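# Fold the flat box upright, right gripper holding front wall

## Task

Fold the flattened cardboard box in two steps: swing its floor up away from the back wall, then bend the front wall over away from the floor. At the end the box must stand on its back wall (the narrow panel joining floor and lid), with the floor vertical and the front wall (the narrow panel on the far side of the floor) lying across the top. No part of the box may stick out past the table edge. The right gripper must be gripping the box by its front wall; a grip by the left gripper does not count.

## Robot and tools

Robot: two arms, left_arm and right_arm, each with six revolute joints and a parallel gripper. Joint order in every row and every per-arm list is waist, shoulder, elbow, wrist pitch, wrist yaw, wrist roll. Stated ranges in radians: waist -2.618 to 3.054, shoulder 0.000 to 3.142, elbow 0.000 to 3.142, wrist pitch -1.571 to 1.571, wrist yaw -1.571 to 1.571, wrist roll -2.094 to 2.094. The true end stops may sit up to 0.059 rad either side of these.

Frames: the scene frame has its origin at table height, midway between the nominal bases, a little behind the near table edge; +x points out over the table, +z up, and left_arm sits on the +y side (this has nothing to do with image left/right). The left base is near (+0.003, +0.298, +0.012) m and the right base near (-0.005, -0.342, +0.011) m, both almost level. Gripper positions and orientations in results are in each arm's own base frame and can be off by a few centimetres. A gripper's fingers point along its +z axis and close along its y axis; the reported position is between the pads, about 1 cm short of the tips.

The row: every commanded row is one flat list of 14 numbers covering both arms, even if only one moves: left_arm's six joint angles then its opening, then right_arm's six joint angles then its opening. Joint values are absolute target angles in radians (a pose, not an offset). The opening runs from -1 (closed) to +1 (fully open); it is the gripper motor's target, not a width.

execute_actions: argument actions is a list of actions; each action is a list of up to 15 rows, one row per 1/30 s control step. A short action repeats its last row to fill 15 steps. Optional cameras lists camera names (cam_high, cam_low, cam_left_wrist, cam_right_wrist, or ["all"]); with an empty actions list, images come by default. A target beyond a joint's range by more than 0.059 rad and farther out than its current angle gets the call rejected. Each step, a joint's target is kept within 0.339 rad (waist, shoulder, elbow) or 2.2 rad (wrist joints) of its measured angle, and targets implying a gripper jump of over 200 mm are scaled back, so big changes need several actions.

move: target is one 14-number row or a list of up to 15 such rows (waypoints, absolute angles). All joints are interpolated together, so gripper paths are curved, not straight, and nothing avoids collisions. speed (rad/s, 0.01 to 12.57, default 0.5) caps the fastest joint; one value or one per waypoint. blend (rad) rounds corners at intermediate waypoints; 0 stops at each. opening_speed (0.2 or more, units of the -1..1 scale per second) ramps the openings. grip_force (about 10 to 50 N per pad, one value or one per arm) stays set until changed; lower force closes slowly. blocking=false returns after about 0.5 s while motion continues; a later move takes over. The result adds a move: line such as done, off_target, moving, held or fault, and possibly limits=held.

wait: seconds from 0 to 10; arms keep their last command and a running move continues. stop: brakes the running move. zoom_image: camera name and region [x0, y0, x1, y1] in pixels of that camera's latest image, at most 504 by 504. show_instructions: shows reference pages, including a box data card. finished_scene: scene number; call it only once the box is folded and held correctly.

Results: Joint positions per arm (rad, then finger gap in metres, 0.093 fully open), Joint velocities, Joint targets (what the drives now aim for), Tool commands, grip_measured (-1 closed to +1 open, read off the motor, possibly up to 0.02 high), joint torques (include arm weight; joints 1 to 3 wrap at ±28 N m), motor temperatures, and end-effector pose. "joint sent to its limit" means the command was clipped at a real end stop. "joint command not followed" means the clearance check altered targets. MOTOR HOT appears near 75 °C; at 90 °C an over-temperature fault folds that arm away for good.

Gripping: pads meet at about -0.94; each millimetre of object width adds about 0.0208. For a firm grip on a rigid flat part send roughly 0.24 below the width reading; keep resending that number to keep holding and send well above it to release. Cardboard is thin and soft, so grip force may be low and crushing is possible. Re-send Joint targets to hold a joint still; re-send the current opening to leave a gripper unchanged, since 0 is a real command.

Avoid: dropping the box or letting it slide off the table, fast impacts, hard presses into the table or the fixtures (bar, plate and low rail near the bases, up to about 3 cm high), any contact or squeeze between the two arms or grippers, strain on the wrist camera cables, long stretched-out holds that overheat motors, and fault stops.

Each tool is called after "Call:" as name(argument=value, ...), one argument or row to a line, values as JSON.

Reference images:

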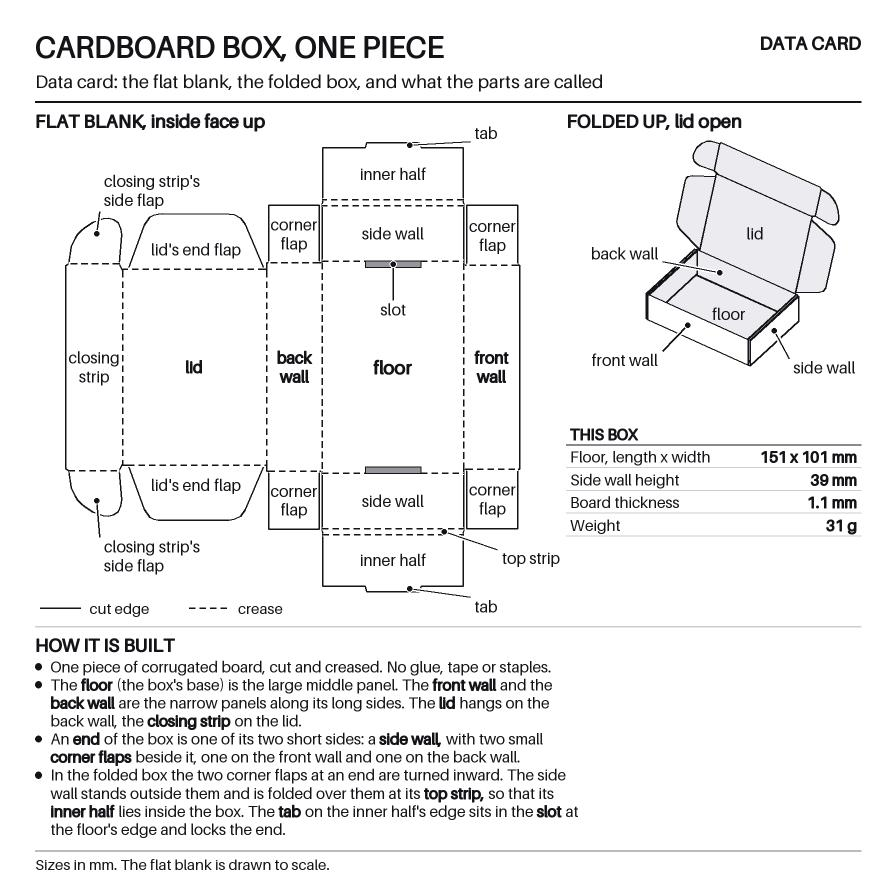

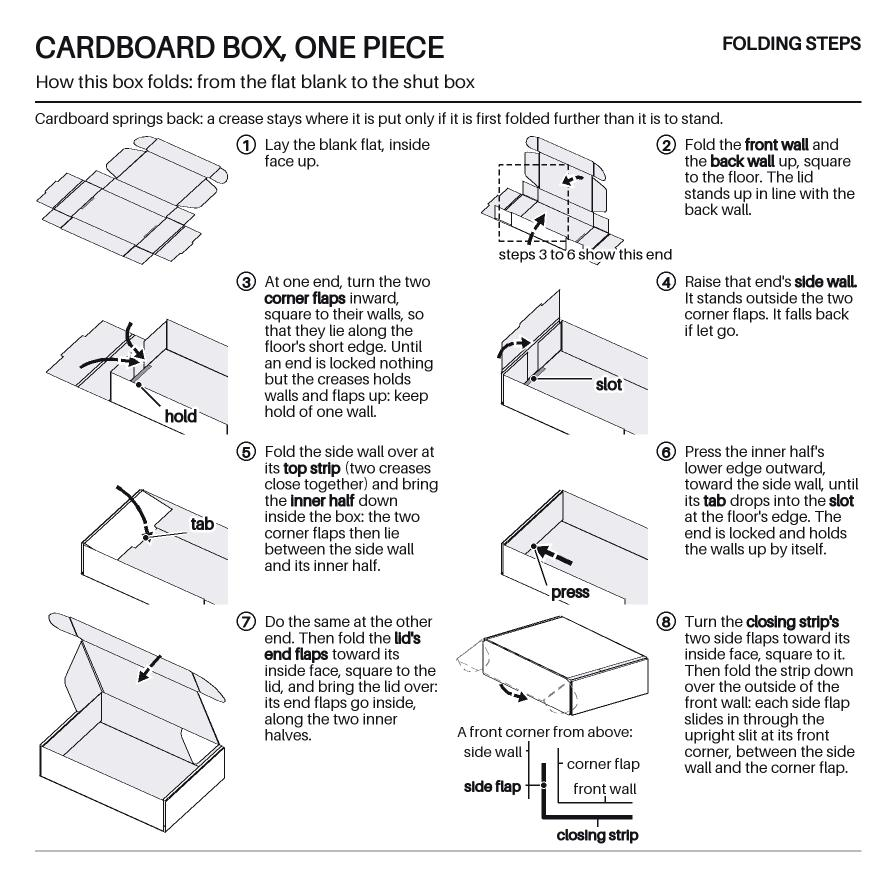

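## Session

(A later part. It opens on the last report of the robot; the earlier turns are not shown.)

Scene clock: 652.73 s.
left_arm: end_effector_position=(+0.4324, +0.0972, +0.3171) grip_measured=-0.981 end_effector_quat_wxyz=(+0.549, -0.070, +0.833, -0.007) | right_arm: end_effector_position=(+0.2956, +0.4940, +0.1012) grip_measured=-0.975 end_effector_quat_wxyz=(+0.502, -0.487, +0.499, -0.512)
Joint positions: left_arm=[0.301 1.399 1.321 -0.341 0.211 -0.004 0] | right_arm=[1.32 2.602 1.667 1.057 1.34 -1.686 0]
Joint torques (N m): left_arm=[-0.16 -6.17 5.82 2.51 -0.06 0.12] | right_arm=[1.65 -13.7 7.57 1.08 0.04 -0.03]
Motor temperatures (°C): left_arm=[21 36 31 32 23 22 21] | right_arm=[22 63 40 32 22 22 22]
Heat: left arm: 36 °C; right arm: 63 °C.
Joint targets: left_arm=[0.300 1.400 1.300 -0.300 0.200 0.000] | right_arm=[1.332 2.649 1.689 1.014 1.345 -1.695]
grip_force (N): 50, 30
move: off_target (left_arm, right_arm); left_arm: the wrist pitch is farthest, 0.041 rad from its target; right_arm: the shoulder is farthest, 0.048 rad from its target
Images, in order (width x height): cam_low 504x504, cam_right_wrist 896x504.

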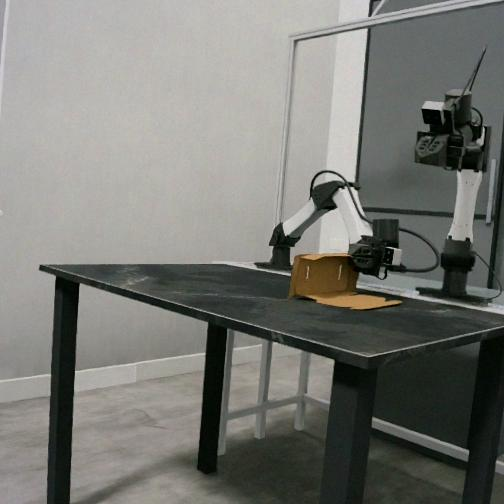

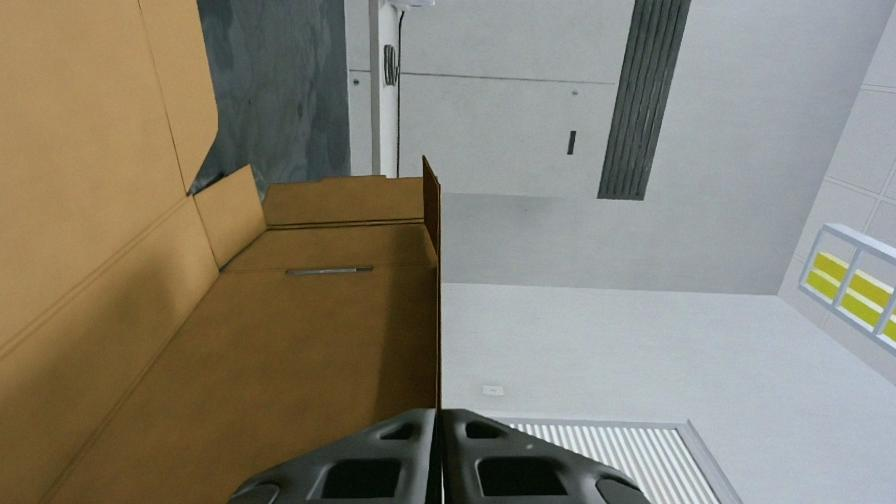

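Call:
move(
  target=[0.3, 1.4, 1.3, -0.3, 0.2, 0.0, -1, 1.332, 2.657, 1.688, 1.018, 1.345, -1.70, -1],
  speed=0.1,
  cameras=["cam_low", "cam_right_wrist", "cam_high"],
)

Call:
zoom_image(
  camera="cam_low",
  region=[270, 235, 370, 315],
)

Call:
zoom_image(
  camera="cam_right_wrist",
  region=[0, 100, 480, 504],
)

Scene clock: 655.97 s.
left_arm: end_effector_position=(+0.4324, +0.0972, +0.3171) grip_measured=-0.981 end_effector_quat_wxyz=(+0.549, -0.070, +0.833, -0.007) | right_arm: end_effector_position=(+0.2955, +0.4939, +0.0971) grip_measured=-0.975 end_effector_quat_wxyz=(+0.499, -0.490, +0.497, -0.514)
Joint positions: left_arm=[0.301 1.399 1.321 -0.341 0.211 -0.004 0] | right_arm=[1.32 2.61 1.667 1.057 1.34 -1.691 0]
Joint torques (N m): left_arm=[-0.21 -6.23 5.75 2.5 -0.05 0.13] | right_arm=[1.63 -13.63 7.36 1.12 0.05 -0.04]
Motor temperatures (°C): left_arm=[21 36 31 33 23 22 21] | right_arm=[22 63 40 32 22 22 22]
Heat: left arm: 36 °C; right arm: 63 °C.
Joint targets: left_arm=[0.300 1.400 1.300 -0.300 0.200 0.000] | right_arm=[1.332 2.658 1.687 1.018 1.345 -1.700]
grip_force (N): 50, 30
move: off_target (left_arm, right_arm); left_arm: the wrist pitch is farthest, 0.041 rad from its target; right_arm: the shoulder is farthest, 0.047 rad from its target
Images, in order (width x height): cam_high 504x504, cam_low 504x504, cam_right_wrist 896x504.

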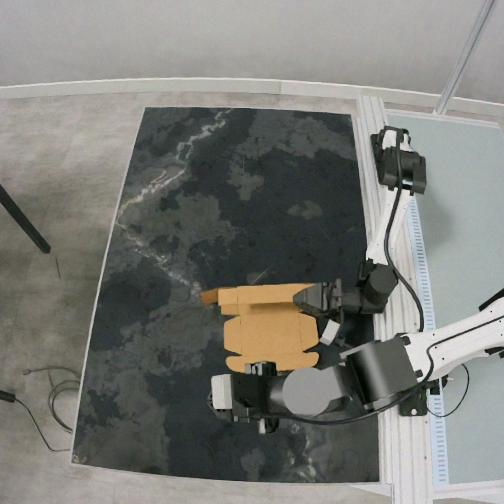

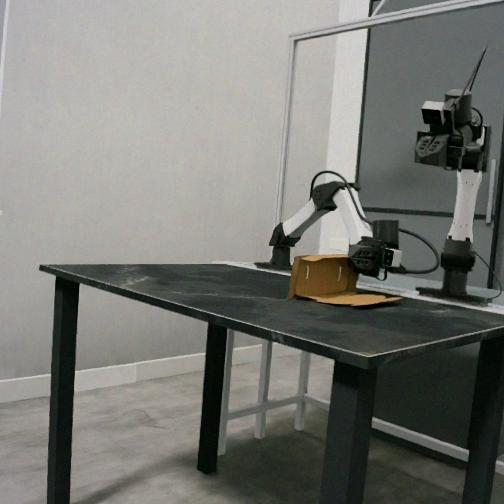

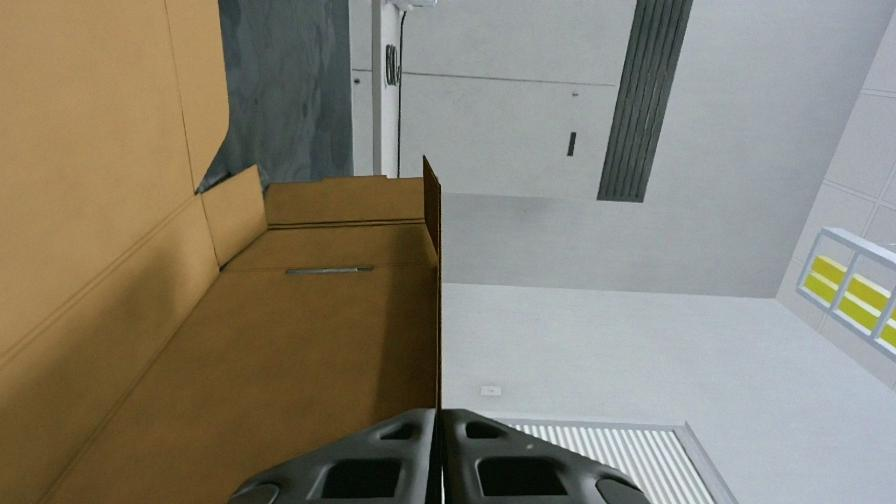

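Scaled by 5.040 from the camera's 504x504 image, which has a finer 720x720 frame.

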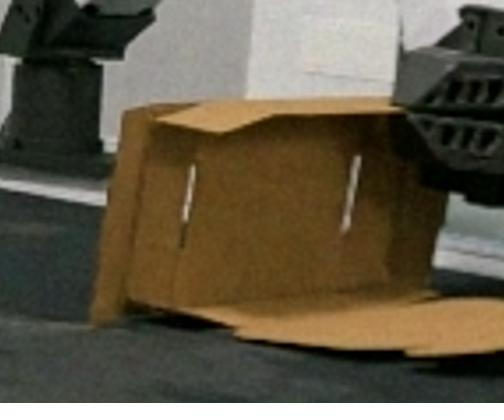

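Scaled by 1.050 from the camera's 896x504 image, which has a finer 1280x720 frame.

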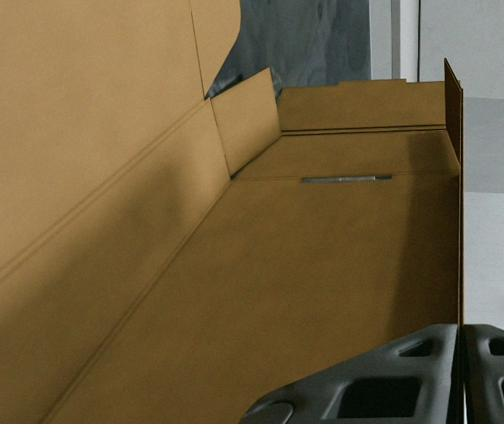

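Call:
finished_scene(
  scene=1,
)

The scene is finished: the task was done.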